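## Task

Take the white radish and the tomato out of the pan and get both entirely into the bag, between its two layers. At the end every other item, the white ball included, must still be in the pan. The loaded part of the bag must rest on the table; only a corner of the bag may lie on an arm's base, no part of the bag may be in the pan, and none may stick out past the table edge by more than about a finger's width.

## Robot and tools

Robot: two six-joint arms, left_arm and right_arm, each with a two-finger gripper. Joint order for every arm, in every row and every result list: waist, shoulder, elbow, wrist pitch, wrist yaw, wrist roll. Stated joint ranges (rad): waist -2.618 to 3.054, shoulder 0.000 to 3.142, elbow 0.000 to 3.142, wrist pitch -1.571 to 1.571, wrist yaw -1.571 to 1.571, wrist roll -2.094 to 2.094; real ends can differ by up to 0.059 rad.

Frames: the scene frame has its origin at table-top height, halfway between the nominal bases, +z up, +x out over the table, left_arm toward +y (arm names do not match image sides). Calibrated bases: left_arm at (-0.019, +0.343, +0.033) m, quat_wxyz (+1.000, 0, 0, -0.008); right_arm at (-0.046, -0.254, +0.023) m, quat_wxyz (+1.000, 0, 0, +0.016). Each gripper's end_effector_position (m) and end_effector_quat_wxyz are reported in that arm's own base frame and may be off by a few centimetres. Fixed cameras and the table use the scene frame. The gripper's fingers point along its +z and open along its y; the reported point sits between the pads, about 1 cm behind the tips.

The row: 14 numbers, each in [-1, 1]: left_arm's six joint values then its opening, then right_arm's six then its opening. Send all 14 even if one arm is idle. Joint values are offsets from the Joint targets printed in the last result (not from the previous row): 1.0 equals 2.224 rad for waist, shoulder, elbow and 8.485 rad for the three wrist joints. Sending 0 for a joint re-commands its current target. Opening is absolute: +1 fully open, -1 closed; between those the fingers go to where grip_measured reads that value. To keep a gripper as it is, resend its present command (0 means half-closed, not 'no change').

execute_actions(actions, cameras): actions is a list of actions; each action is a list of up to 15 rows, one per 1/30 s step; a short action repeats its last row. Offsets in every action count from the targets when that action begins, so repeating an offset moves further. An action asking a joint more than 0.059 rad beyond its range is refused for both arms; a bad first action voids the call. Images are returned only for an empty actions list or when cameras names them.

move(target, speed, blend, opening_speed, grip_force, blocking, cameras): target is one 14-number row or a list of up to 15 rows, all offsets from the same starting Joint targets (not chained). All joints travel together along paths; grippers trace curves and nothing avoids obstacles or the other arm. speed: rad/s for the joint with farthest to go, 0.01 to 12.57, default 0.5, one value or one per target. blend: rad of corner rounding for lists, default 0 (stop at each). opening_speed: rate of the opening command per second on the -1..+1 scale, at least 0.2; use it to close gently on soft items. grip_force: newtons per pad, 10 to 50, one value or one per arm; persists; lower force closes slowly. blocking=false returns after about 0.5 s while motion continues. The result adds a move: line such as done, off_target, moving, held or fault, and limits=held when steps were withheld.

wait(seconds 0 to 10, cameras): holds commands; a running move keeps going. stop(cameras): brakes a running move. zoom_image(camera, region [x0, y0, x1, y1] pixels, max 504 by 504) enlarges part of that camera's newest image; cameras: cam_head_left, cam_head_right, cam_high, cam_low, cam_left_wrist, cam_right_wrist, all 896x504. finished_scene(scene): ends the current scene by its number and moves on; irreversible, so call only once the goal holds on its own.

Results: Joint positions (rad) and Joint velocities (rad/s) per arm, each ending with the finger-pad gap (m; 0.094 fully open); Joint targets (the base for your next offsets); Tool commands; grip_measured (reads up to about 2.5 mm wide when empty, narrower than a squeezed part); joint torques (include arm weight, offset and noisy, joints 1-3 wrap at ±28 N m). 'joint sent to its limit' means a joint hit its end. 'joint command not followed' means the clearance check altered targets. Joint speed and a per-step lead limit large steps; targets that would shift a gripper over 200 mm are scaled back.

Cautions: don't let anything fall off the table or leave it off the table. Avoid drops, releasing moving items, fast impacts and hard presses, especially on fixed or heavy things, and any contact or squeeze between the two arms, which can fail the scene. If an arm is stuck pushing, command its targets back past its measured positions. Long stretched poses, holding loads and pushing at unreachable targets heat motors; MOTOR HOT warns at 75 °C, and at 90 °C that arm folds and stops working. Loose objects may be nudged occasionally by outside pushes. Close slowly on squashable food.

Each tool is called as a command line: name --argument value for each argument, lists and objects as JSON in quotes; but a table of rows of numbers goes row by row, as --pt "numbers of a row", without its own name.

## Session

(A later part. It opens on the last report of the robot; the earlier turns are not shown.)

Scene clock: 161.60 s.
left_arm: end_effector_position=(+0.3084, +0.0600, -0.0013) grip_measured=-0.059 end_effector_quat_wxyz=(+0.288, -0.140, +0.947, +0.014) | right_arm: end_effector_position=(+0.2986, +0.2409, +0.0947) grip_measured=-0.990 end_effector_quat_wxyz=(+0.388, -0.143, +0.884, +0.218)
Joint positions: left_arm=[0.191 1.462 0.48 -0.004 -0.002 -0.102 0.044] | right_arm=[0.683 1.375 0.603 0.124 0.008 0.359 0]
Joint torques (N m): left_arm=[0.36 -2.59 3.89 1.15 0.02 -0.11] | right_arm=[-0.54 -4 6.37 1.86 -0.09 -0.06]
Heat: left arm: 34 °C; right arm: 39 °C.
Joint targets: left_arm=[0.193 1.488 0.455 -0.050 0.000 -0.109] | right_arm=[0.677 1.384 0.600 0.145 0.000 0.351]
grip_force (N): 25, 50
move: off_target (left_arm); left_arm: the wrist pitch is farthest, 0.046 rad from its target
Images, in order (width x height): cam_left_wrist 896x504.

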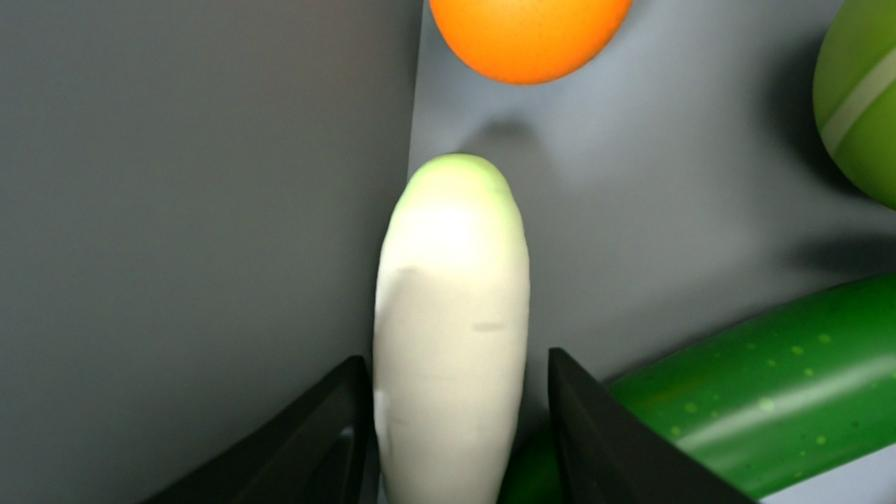

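move --target '[0,0,0,0,0,0,-0.5,0,0,0,0,0,0,-1]' --opening_speed 0.4 --grip_force '[30,50]' --cameras '["cam_left_wrist"]'

Scene clock: 163.10 s.
left_arm: end_effector_position=(+0.3077, +0.0602, -0.0028) grip_measured=-0.356 end_effector_quat_wxyz=(+0.286, -0.140, +0.948, +0.014) | right_arm: end_effector_position=(+0.2986, +0.2409, +0.0947) grip_measured=-0.990 end_effector_quat_wxyz=(+0.388, -0.143, +0.884, +0.218)
Joint positions: left_arm=[0.191 1.466 0.478 -0.002 -0.003 -0.102 0.03] | right_arm=[0.683 1.375 0.603 0.124 0.008 0.359 0]
Joint torques (N m): left_arm=[0.34 -2.91 4.05 1.12 0.03 -0.11] | right_arm=[-0.54 -3.99 6.35 1.86 -0.09 -0.07]
Heat: left arm: 34 °C; right arm: 39 °C.
Joint targets: left_arm=[0.193 1.488 0.455 -0.050 0.000 -0.109] | right_arm=[0.677 1.384 0.600 0.145 0.000 0.351]
grip_force (N): 30, 50
move: off_target (left_arm); left_arm: the wrist pitch is farthest, 0.048 rad from its target
Images, in order (width x height): cam_left_wrist 896x504.

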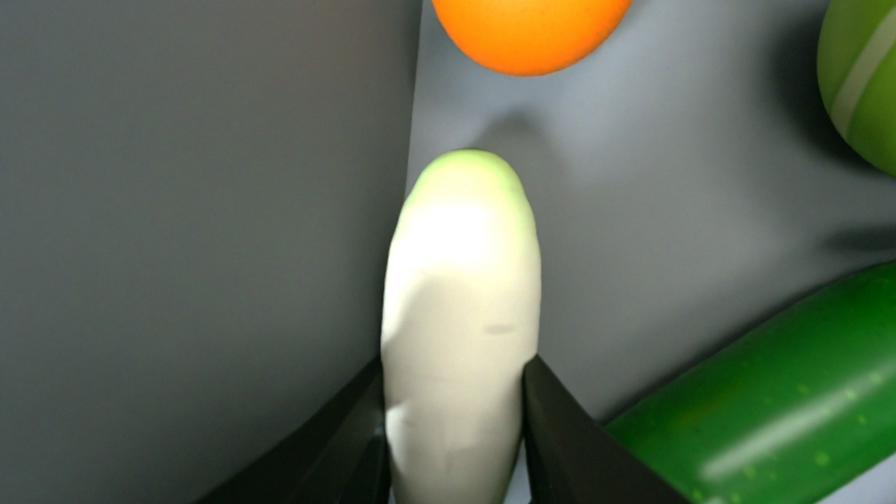

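move --target '[0,-0.2014,0.2158,-0.0966,0,0,-0.5,0,-0.0468,0.0576,-0.0179,0,0,-1]' --speed 0.35 --cameras '["cam_left_wrist","cam_right_wrist","cam_head_left"]'

Scene clock: 166.97 s.
left_arm: end_effector_position=(+0.2700, +0.0529, +0.1618) grip_measured=-0.359 end_effector_quat_wxyz=(+0.286, -0.140, +0.948, +0.014) | right_arm: end_effector_position=(+0.3019, +0.2436, +0.1323) grip_measured=-0.990 end_effector_quat_wxyz=(+0.398, -0.142, +0.879, +0.224)
Joint positions: left_arm=[0.191 1.048 0.914 -0.856 -0.003 -0.102 0.03] | right_arm=[0.683 1.308 0.698 -0.013 0.008 0.359 0]
Joint torques (N m): left_arm=[0.35 -3.06 10.04 1.51 0.04 -0.11] | right_arm=[-0.55 -7.08 9.95 1.75 -0.09 -0.07]
Heat: left arm: 34 °C; right arm: 39 °C.
Joint targets: left_arm=[0.193 1.040 0.935 -0.870 0.000 -0.109] | right_arm=[0.677 1.280 0.728 -0.007 0.000 0.351]
grip_force (N): 30, 50
move: done
Images, in order (width x height): cam_head_left 896x504, cam_left_wrist 896x504, cam_right_wrist 896x504.

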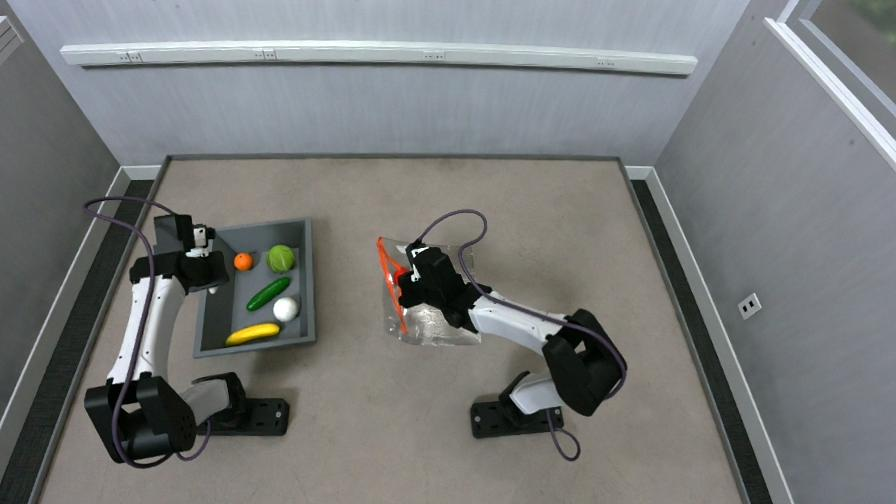

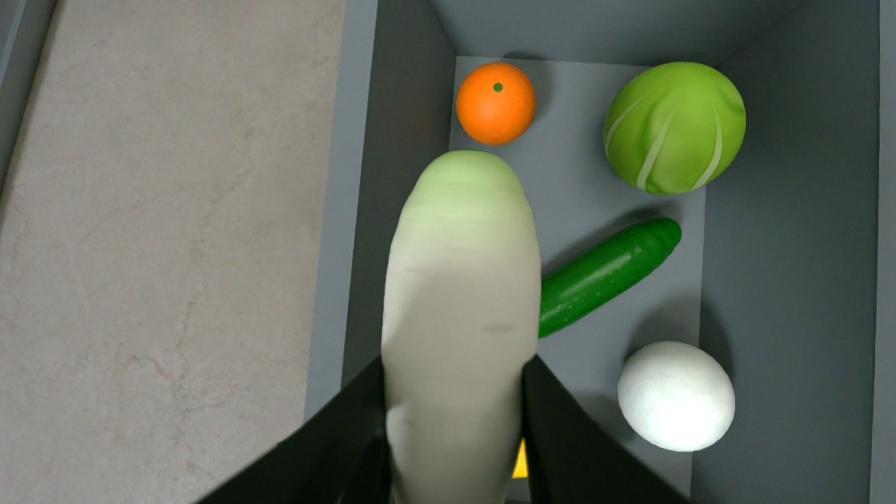

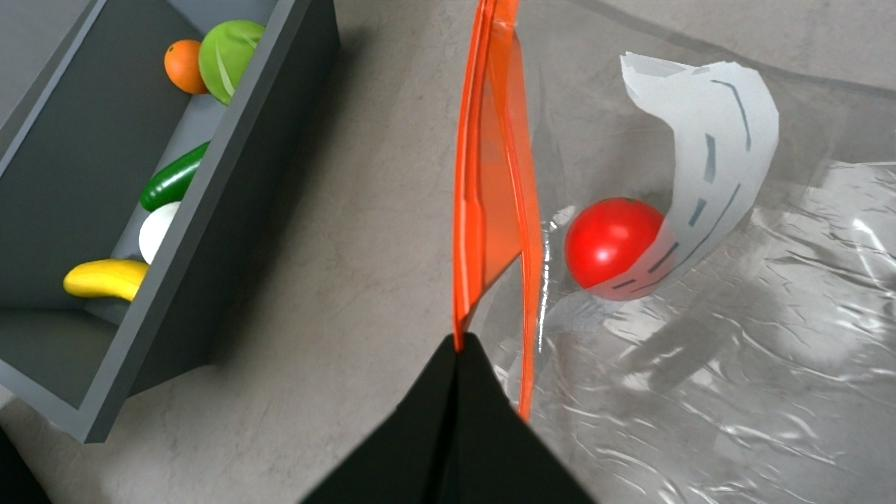

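move --target '[-0.3188,0.2293,-0.0427,0.0919,0.0471,0.0447,-0.5,0,0,0,0,0,0,-1]' --speed 0.7 --cameras '["cam_left_wrist","cam_right_wrist","cam_low"]'

zoom_image --camera "cam_low" --region '[360, 180, 580, 340]'

Scene clock: 169.33 s.
left_arm: end_effector_position=(+0.3199, -0.2562, +0.1001) grip_measured=-0.359 end_effector_quat_wxyz=(+0.348, +0.409, +0.813, -0.223) | right_arm: end_effector_position=(+0.3019, +0.2436, +0.1323) grip_measured=-0.990 end_effector_quat_wxyz=(+0.397, -0.142, +0.879, +0.224)
Joint positions: left_arm=[-0.516 1.54 0.849 -0.098 0.384 0.258 0.03] | right_arm=[0.683 1.308 0.698 -0.013 0.008 0.359 0]
Joint torques (N m): left_arm=[0.18 -5.65 6.8 2.02 0.34 0.08] | right_arm=[-0.57 -7.09 9.95 1.74 -0.09 -0.06]
Heat: left arm: 34 °C; right arm: 39 °C.
Joint targets: left_arm=[-0.516 1.550 0.840 -0.090 0.400 0.270] | right_arm=[0.677 1.280 0.728 -0.007 0.000 0.351]
grip_force (N): 30, 50
move: done
Images, in order (width x height): cam_low 896x504, cam_left_wrist 896x504, cam_right_wrist 896x504.

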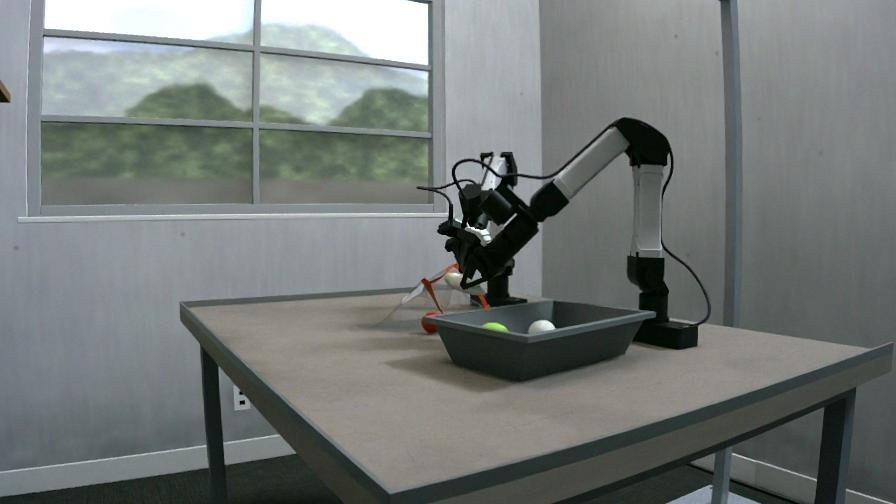

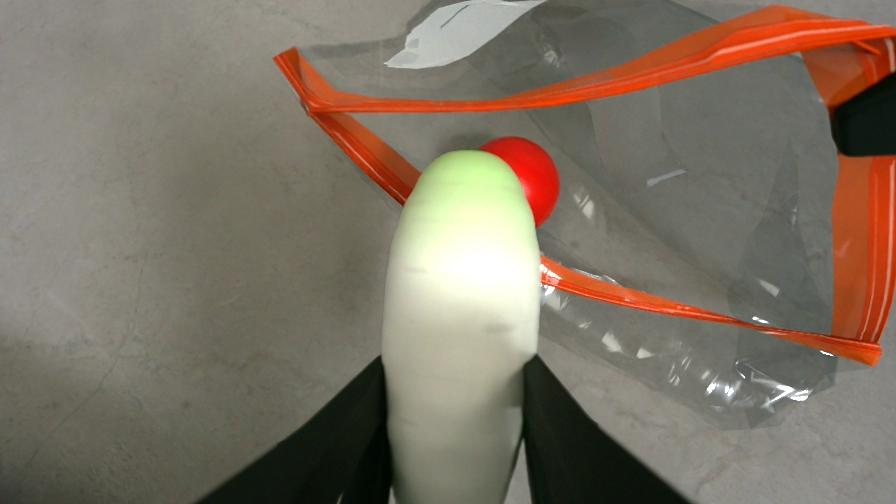

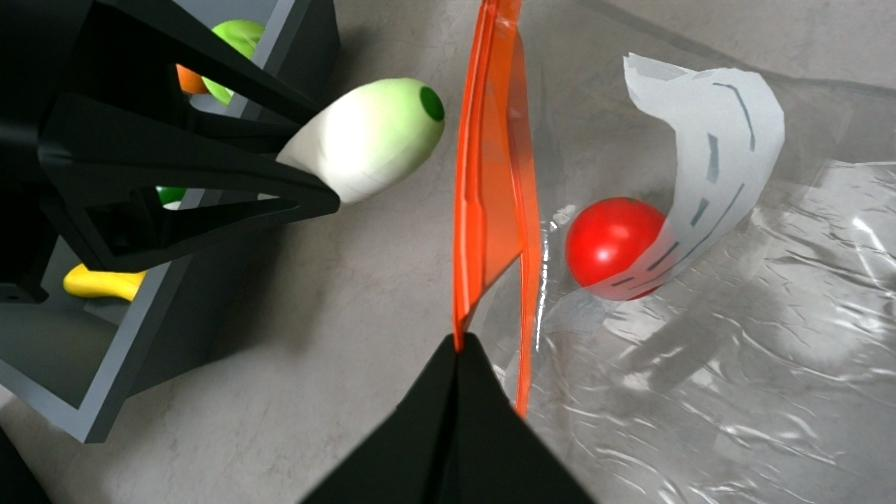

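Scaled by 2.291 from the camera's 896x504 image, which has a finer 1280x720 frame.

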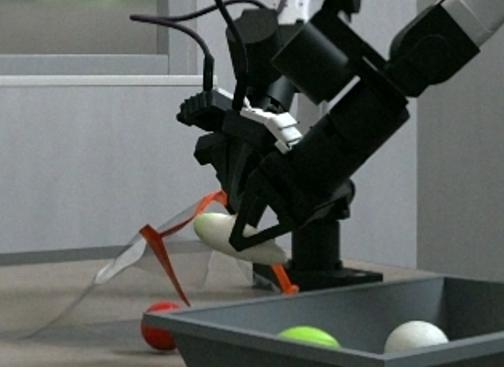

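move --target '[-0.0229,0.0773,-0.0193,0.0253,0,0,-0.5,0,0,0,0,0,0,-1]' --speed 0.25 --cameras '["cam_left_wrist","cam_right_wrist","cam_low"]'

zoom_image --camera "cam_low" --region '[360, 180, 580, 340]'

Scene clock: 171.47 s.
left_arm: end_effector_position=(+0.3222, -0.2793, +0.0533) grip_measured=-0.359 end_effector_quat_wxyz=(+0.344, +0.428, +0.803, -0.231) | right_arm: end_effector_position=(+0.3019, +0.2436, +0.1323) grip_measured=-0.990 end_effector_quat_wxyz=(+0.397, -0.142, +0.879, +0.224)
Joint positions: left_arm=[-0.561 1.709 0.806 0.116 0.384 0.258 0.03] | right_arm=[0.683 1.308 0.698 -0.013 0.008 0.359 0]
Joint torques (N m): left_arm=[-0.28 -6.27 6.01 2.03 0.32 0.06] | right_arm=[-0.57 -7.1 9.96 1.73 -0.09 -0.06]
Heat: left arm: 34 °C; right arm: 38 °C.
Joint targets: left_arm=[-0.567 1.722 0.797 0.124 0.400 0.270] | right_arm=[0.677 1.280 0.728 -0.007 0.000 0.351]
grip_force (N): 30, 50
move: done
Images, in order (width x height): cam_low 896x504, cam_left_wrist 896x504, cam_right_wrist 896x504.

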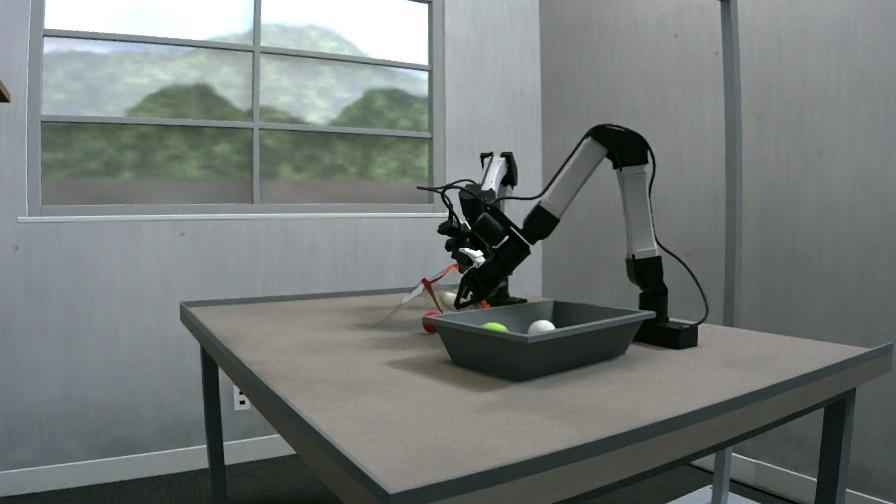

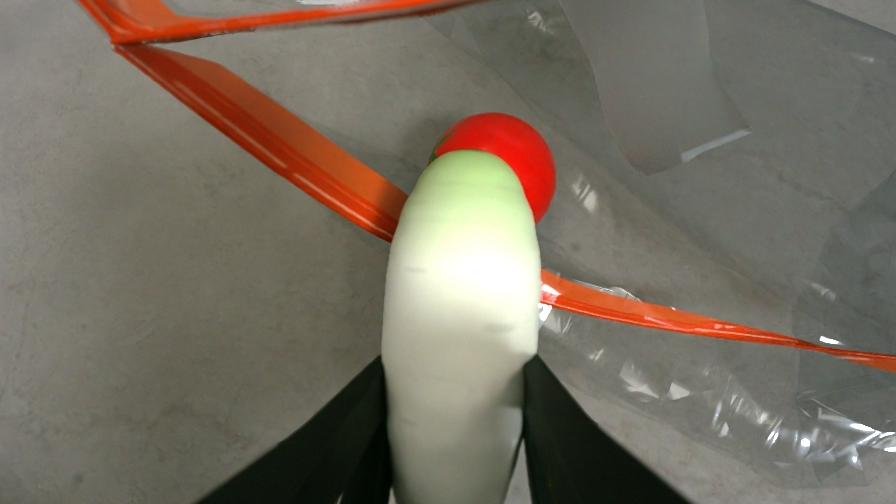

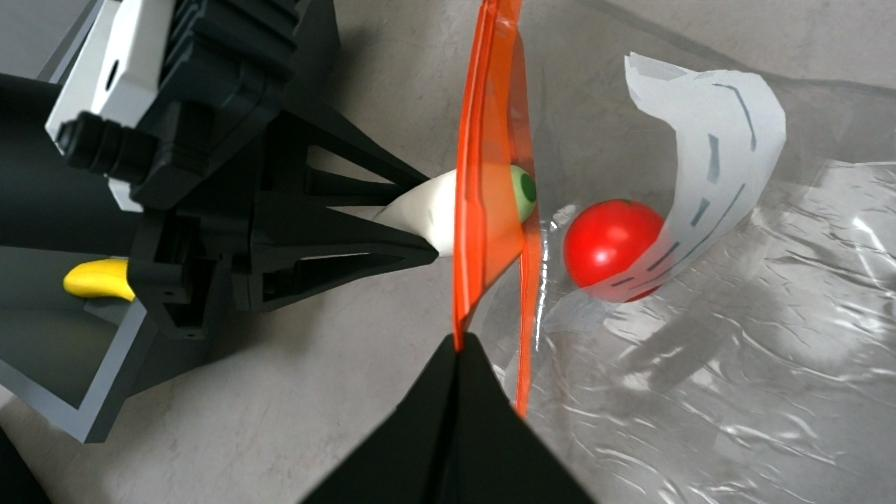

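Scaled by 2.291 from the camera's 896x504 image, which has a finer 1280x720 frame.

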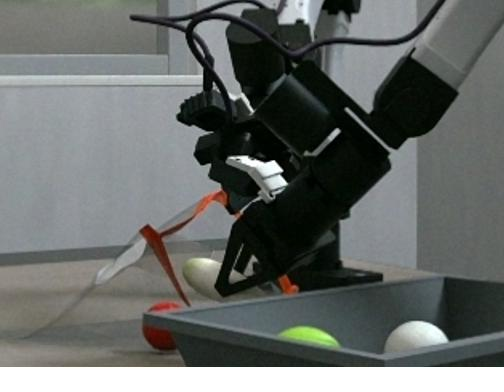

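move --target '[-0.0268,0.0412,0.0596,-0.0039,0,0,-0.5,0,0,0,0,0,0,-1]' --speed 0.2 --cameras '["cam_left_wrist","cam_right_wrist","cam_low"]'

zoom_image --camera "cam_low" --region '[360, 180, 580, 340]'

Scene clock: 173.50 s.
left_arm: end_effector_position=(+0.3255, -0.3134, +0.0529) grip_measured=-0.359 end_effector_quat_wxyz=(+0.339, +0.452, +0.789, -0.242) | right_arm: end_effector_position=(+0.3019, +0.2436, +0.1323) grip_measured=-0.990 end_effector_quat_wxyz=(+0.397, -0.142, +0.879, +0.224)
Joint positions: left_arm=[-0.621 1.796 0.908 0.106 0.385 0.258 0.03] | right_arm=[0.683 1.308 0.698 -0.013 0.008 0.359 0]
Joint torques (N m): left_arm=[-0.17 -6.79 9.1 1.79 0.32 0.07] | right_arm=[-0.57 -7.06 9.95 1.73 -0.09 -0.07]
Heat: left arm: 34 °C; right arm: 38 °C.
Joint targets: left_arm=[-0.627 1.814 0.929 0.091 0.400 0.270] | right_arm=[0.677 1.280 0.728 -0.007 0.000 0.351]
grip_force (N): 30, 50
move: done
Images, in order (width x height): cam_low 896x504, cam_left_wrist 896x504, cam_right_wrist 896x504.

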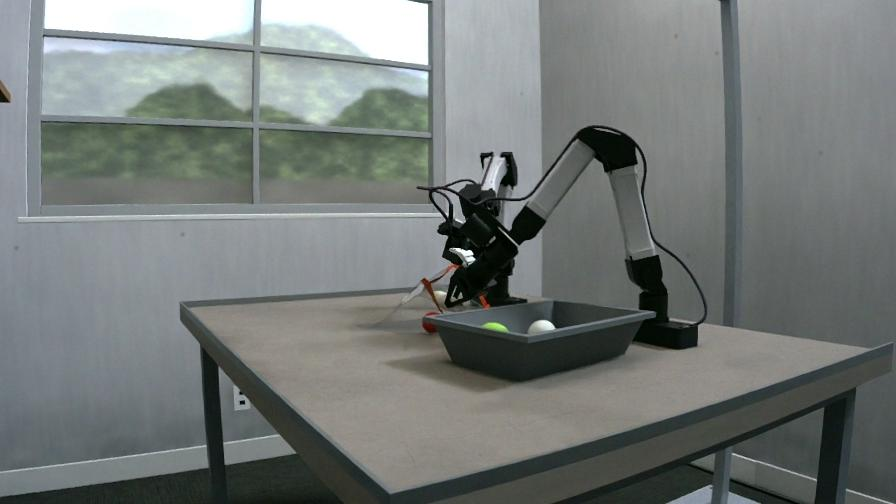

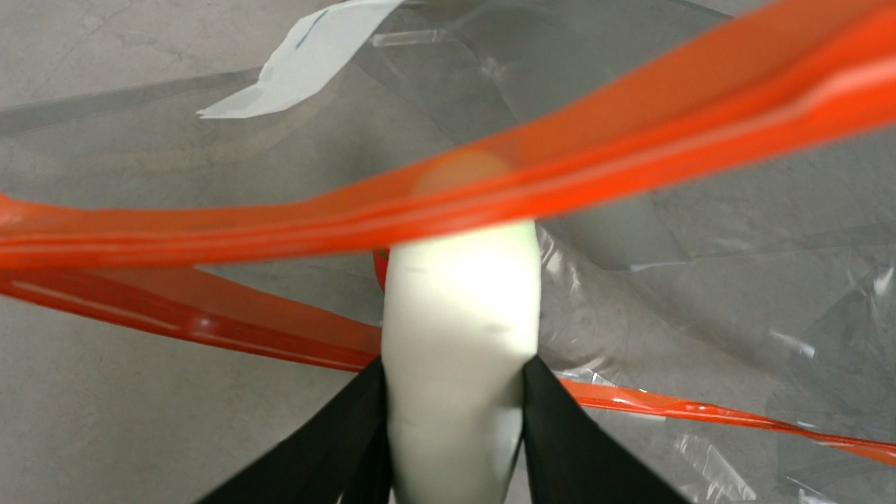

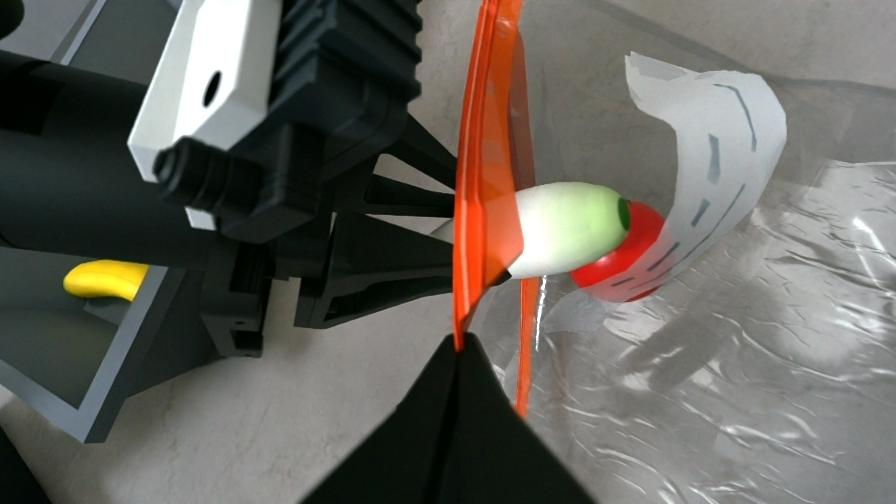

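Scaled by 2.291 from the camera's 896x504 image, which has a finer 1280x720 frame.

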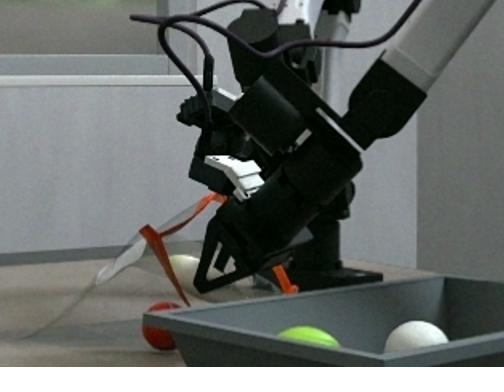

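move --target '[-0.0267,0.0411,0.0596,-0.0039,0,0,-0.5,0,0,0,0,0,0,-1]' --speed 0.2 --cameras '["cam_left_wrist","cam_right_wrist","cam_low"]'

zoom_image --camera "cam_low" --region '[360, 180, 580, 340]'

Scene clock: 174.93 s.
left_arm: end_effector_position=(+0.3300, -0.3514, +0.0566) grip_measured=-0.359 end_effector_quat_wxyz=(+0.336, +0.475, +0.773, -0.252) | right_arm: end_effector_position=(+0.3019, +0.2436, +0.1323) grip_measured=-0.990 end_effector_quat_wxyz=(+0.397, -0.142, +0.879, +0.224)
Joint positions: left_arm=[-0.681 1.886 1.04 0.073 0.385 0.258 0.03] | right_arm=[0.683 1.308 0.698 -0.013 0.008 0.359 0]
Joint torques (N m): left_arm=[-0.25 -7.61 9.29 1.79 0.32 0.07] | right_arm=[-0.57 -7.08 9.95 1.73 -0.09 -0.07]
Heat: left arm: 34 °C; right arm: 38 °C.
Joint targets: left_arm=[-0.686 1.905 1.062 0.058 0.400 0.270] | right_arm=[0.677 1.280 0.728 -0.007 0.000 0.351]
grip_force (N): 30, 50
move: done
Images, in order (width x height): cam_low 896x504, cam_left_wrist 896x504, cam_right_wrist 896x504.

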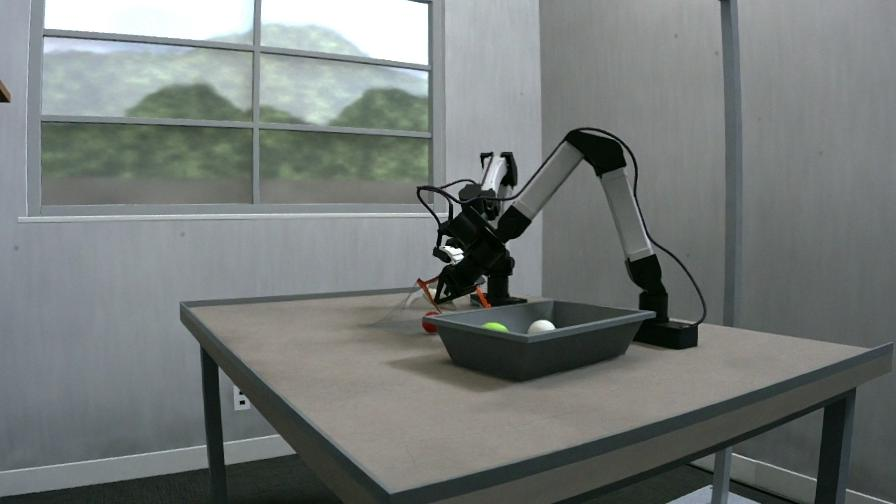

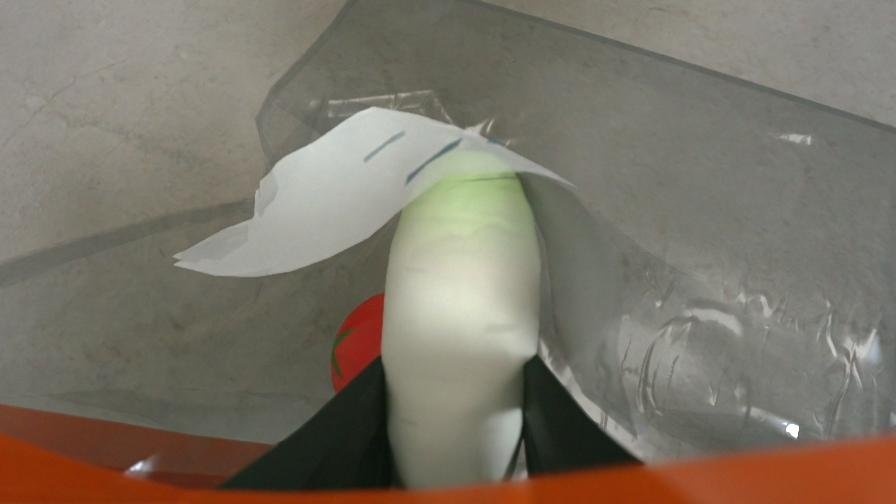

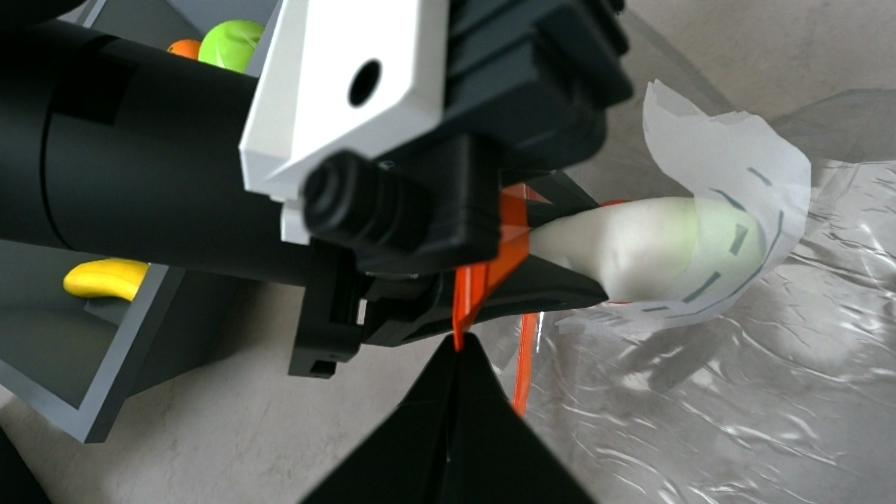

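Scaled by 2.291 from the camera's 896x504 image, which has a finer 1280x720 frame.

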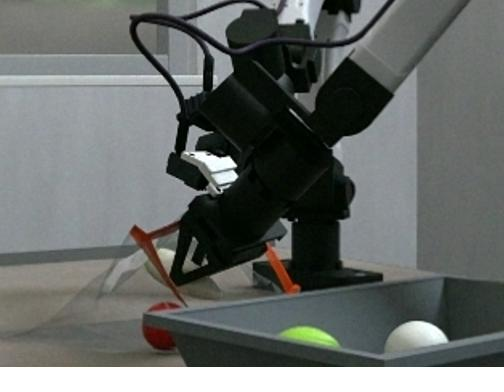

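move --target '[-0.0121,0.0657,0.0198,0.0126,0,0,-0.5,0,0,0,0,0,0,-1]' --speed 0.15 --cameras '["cam_left_wrist","cam_right_wrist","cam_low"]'

zoom_image --camera "cam_low" --region '[360, 180, 580, 340]'

Scene clock: 177.13 s.
left_arm: end_effector_position=(+0.3379, -0.3823, +0.0436) grip_measured=-0.359 end_effector_quat_wxyz=(+0.355, +0.492, +0.746, -0.275) | right_arm: end_effector_position=(+0.3050, +0.2363, +0.1296) grip_measured=-0.990 end_effector_quat_wxyz=(+0.398, -0.133, +0.883, +0.210)
Joint positions: left_arm=[-0.706 2.008 1.096 0.198 0.423 0.265 0.03] | right_arm=[0.673 1.308 0.698 -0.027 0.03 0.359 0]
Joint torques (N m): left_arm=[-0.28 -6.58 7.95 1.65 -0.03 0] | right_arm=[0.4 -7.08 9.92 1.86 -0.31 -0.06]
Heat: left arm: 34 °C; right arm: 38 °C.
Joint targets: left_arm=[-0.713 2.051 1.106 0.165 0.400 0.271] | right_arm=[0.676 1.280 0.728 -0.007 0.000 0.351]
grip_force (N): 30, 50
move: off_target (left_arm); left_arm: the shoulder is farthest, 0.043 rad from its target
Images, in order (width x height): cam_low 896x504, cam_left_wrist 896x504, cam_right_wrist 896x504.

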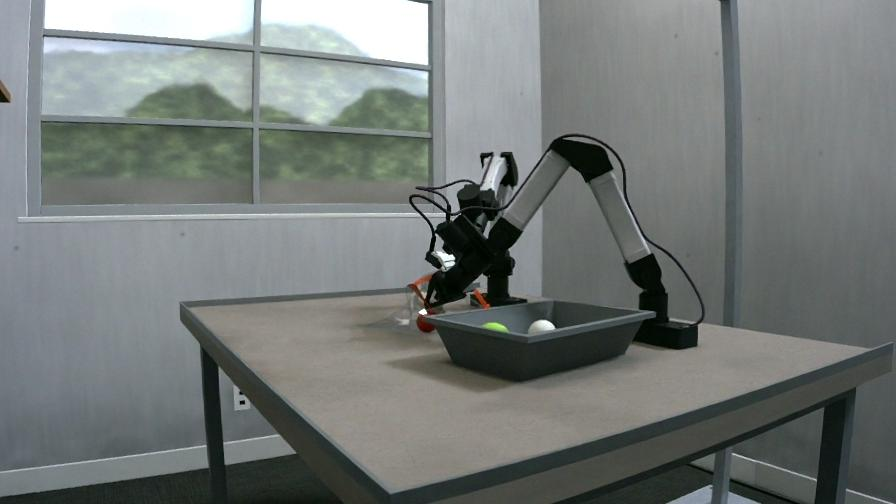

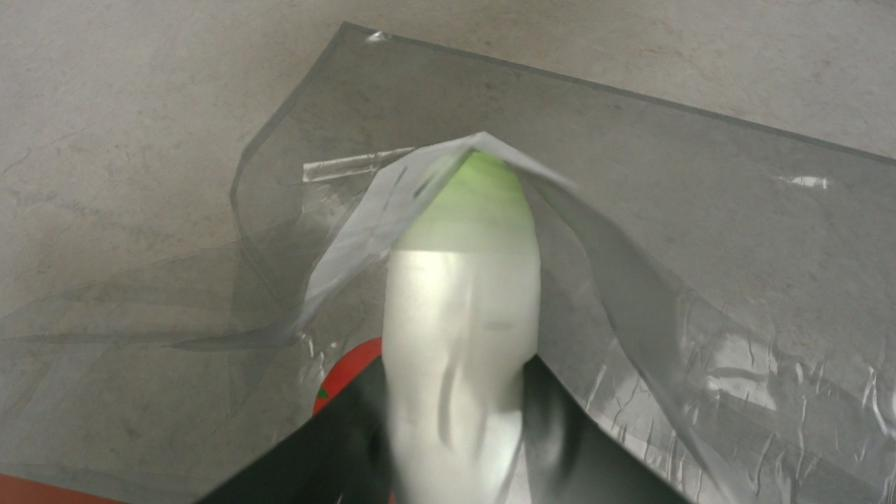

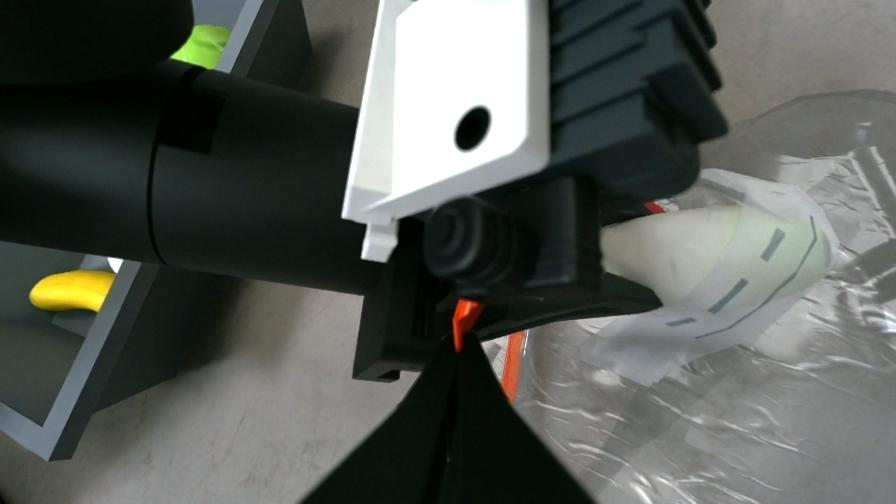

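Scaled by 2.291 from the camera's 896x504 image, which has a finer 1280x720 frame.

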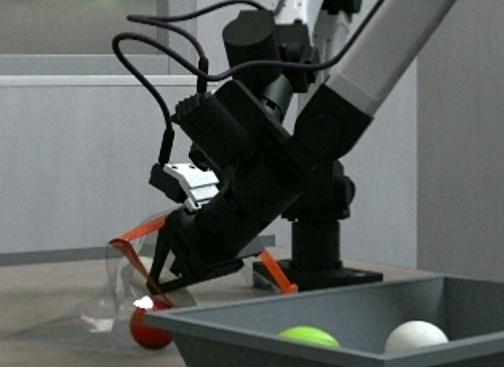

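move --target '[0.0135,-0.05,-0.0184,-0.009,0,0,-0.5,0,0,0,0,0,0,-1]' --speed 0.2 --cameras '["cam_right_wrist"]'

Scene clock: 190.70 s.
left_arm: end_effector_position=(+0.3328, -0.3668, +0.0433) grip_measured=-0.359 end_effector_quat_wxyz=(+0.332, +0.486, +0.762, -0.269) | right_arm: end_effector_position=(+0.3029, +0.2391, +0.1295) grip_measured=-0.990 end_effector_quat_wxyz=(+0.394, -0.137, +0.882, +0.218)
Joint positions: left_arm=[-0.69 1.966 1.079 0.118 0.422 0.265 0.03] | right_arm=[0.673 1.308 0.698 -0.027 0.01 0.359 0]
Joint torques (N m): left_arm=[0.81 -11.63 5.68 1.65 -0.02 -0.01] | right_arm=[0.4 -7.08 9.95 1.86 -0.11 -0.06]
Heat: left arm: 34 °C; right arm: 37 °C.
Joint targets: left_arm=[-0.683 1.940 1.065 0.089 0.400 0.271] | right_arm=[0.676 1.280 0.728 -0.007 0.000 0.351]
grip_force (N): 30, 50
move: done
Images, in order (width x height): cam_right_wrist 896x504.

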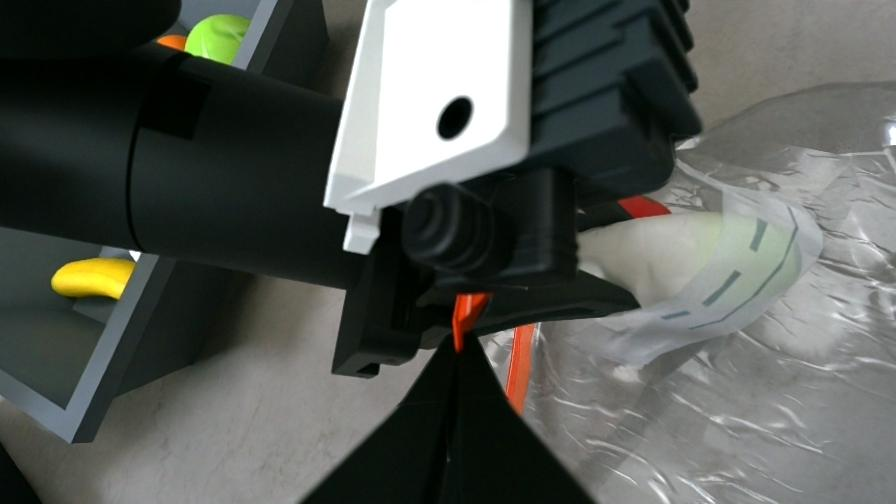

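move --target '[0,0.0423,-0.0157,0.0125,0,0,-0.5,0,0.0468,-0.0576,0.0179,0,0,-1]' --speed 0.2 --cameras '["cam_right_wrist","cam_left_wrist"]'

Scene clock: 192.23 s.
left_arm: end_effector_position=(+0.3402, -0.3731, +0.0431) grip_measured=-0.359 end_effector_quat_wxyz=(+0.365, +0.486, +0.746, -0.273) | right_arm: end_effector_position=(+0.3009, +0.2376, +0.0945) grip_measured=-0.990 end_effector_quat_wxyz=(+0.389, -0.138, +0.885, +0.215)
Joint positions: left_arm=[-0.69 1.993 1.054 0.243 0.423 0.265 0.03] | right_arm=[0.673 1.375 0.603 0.122 0.009 0.359 0]
Joint torques (N m): left_arm=[0.72 -6.52 4.55 1.5 -0.03 0.01] | right_arm=[0.4 -3.95 6.37 1.8 -0.11 -0.06]
Heat: left arm: 34 °C; right arm: 37 °C.
Joint targets: left_arm=[-0.683 2.034 1.030 0.195 0.400 0.271] | right_arm=[0.676 1.384 0.600 0.145 0.000 0.351]
grip_force (N): 30, 50
move: off_target (left_arm); left_arm: the wrist pitch is farthest, 0.048 rad from its target
Images, in order (width x height): cam_left_wrist 896x504, cam_right_wrist 896x504.

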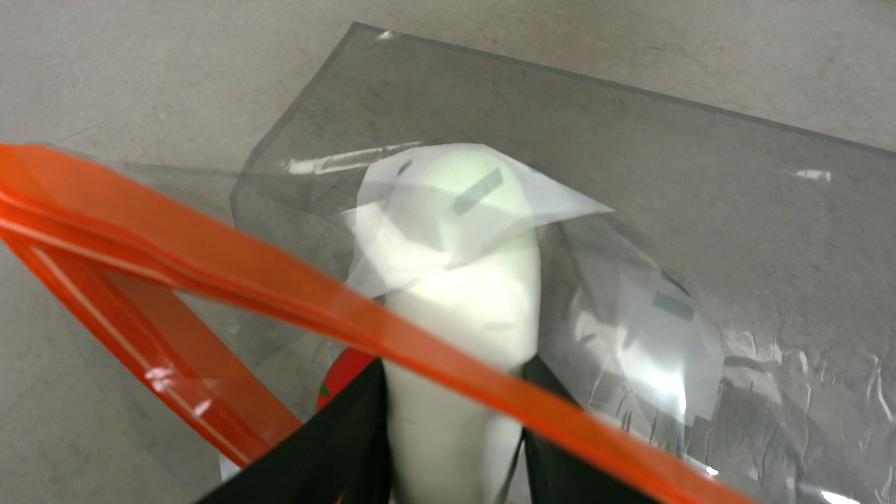

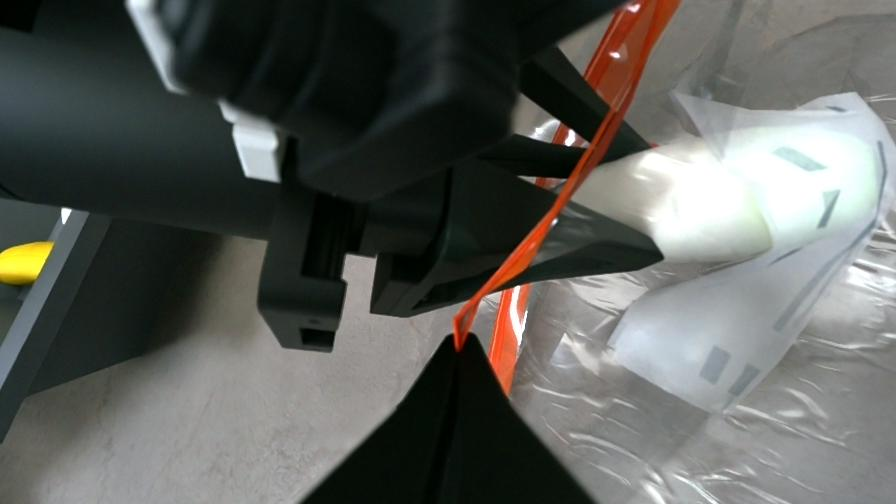

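move --target '[0,0,0,0,0,0,-0.5,0.0207,-0.0647,-0.0495,0.0012,0,0,-1]' --speed 0.2 --cameras '["cam_right_wrist","cam_left_wrist"]'

Scene clock: 194.20 s.
left_arm: end_effector_position=(+0.3403, -0.3731, +0.0431) grip_measured=-0.359 end_effector_quat_wxyz=(+0.365, +0.486, +0.746, -0.273) | right_arm: end_effector_position=(+0.2709, +0.2334, +0.0906) grip_measured=-0.990 end_effector_quat_wxyz=(+0.390, -0.156, +0.879, +0.227)
Joint positions: left_arm=[-0.69 1.993 1.054 0.243 0.423 0.265 0.03] | right_arm=[0.716 1.264 0.494 0.135 0.009 0.359 0]
Joint torques (N m): left_arm=[0.76 -6.5 4.55 1.49 -0.03 0] | right_arm=[0.64 -6 6.2 1.87 -0.1 -0.06]
Heat: left arm: 34 °C; right arm: 37 °C.
Joint targets: left_arm=[-0.683 2.034 1.030 0.195 0.400 0.271] | right_arm=[0.722 1.240 0.490 0.155 0.000 0.351]
grip_force (N): 30, 50
move: off_target (left_arm); left_arm: the wrist pitch is farthest, 0.048 rad from its target
Images, in order (width x height): cam_left_wrist 896x504, cam_right_wrist 896x504.

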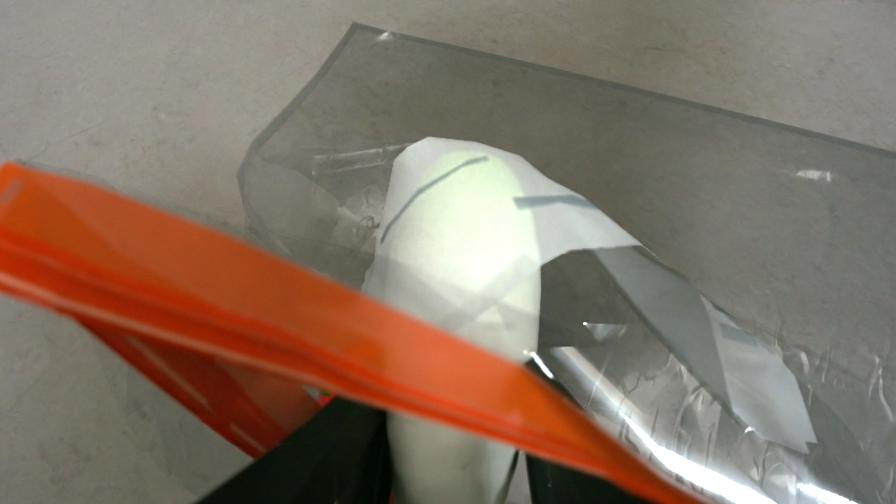

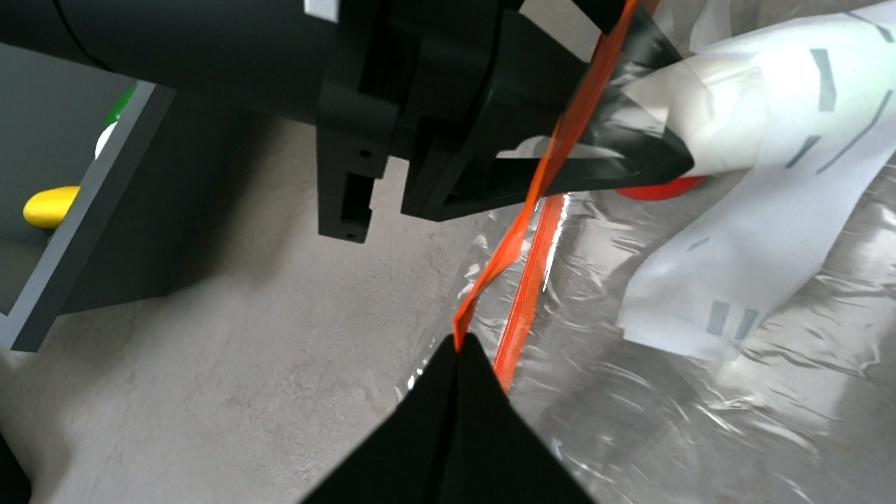

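move --target '[-0.0166,-0.067,0.027,-0.0183,0,0,-0.5,0,0,0,0,0,0,-1]' --speed 0.2 --cameras '["cam_right_wrist","cam_left_wrist"]'

Scene clock: 196.20 s.
left_arm: end_effector_position=(+0.3178, -0.3679, +0.0547) grip_measured=-0.359 end_effector_quat_wxyz=(+0.322, +0.494, +0.761, -0.269) | right_arm: end_effector_position=(+0.2709, +0.2334, +0.0906) grip_measured=-0.990 end_effector_quat_wxyz=(+0.390, -0.156, +0.879, +0.227)
Joint positions: left_arm=[-0.713 1.912 1.071 0.054 0.416 0.265 0.03] | right_arm=[0.716 1.264 0.494 0.135 0.009 0.359 0]
Joint torques (N m): left_arm=[-0.29 -11.36 9.02 1.78 0.05 0.01] | right_arm=[0.68 -6 6.22 1.86 -0.11 -0.06]
Heat: left arm: 34 °C; right arm: 37 °C.
Joint targets: left_arm=[-0.720 1.885 1.090 0.040 0.400 0.271] | right_arm=[0.722 1.240 0.490 0.155 0.000 0.351]
grip_force (N): 30, 50
move: done
Images, in order (width x height): cam_left_wrist 896x504, cam_right_wrist 896x504.

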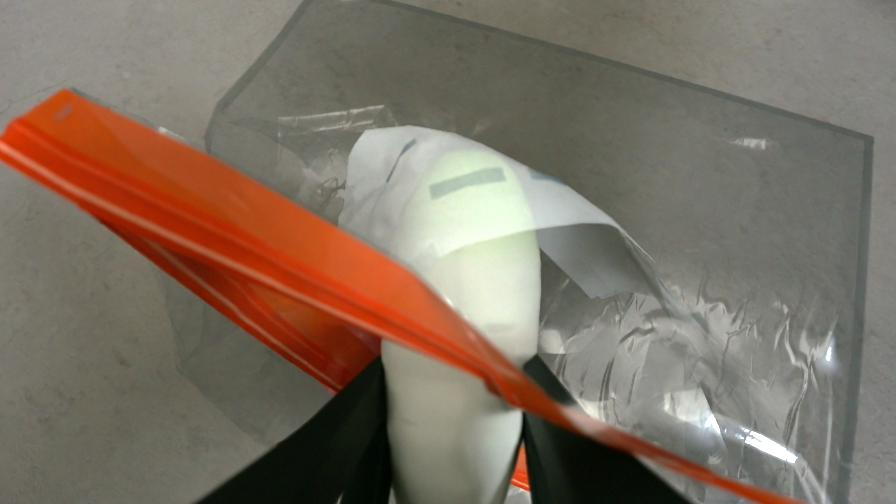

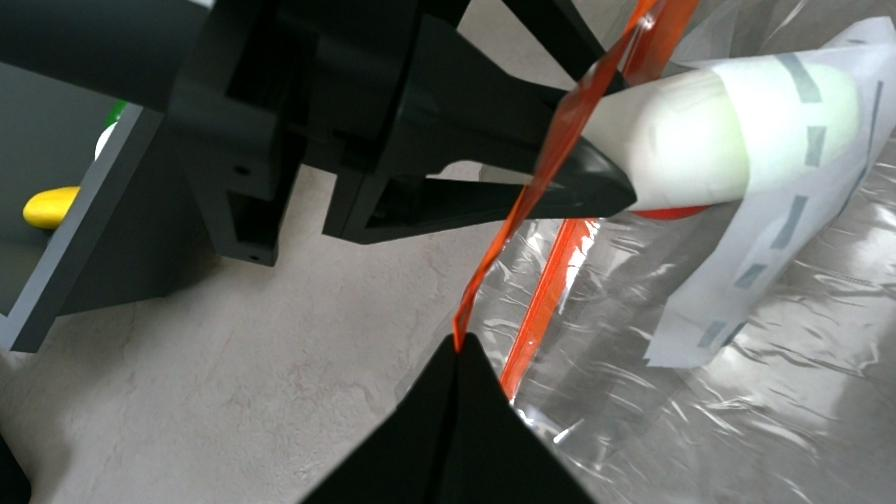

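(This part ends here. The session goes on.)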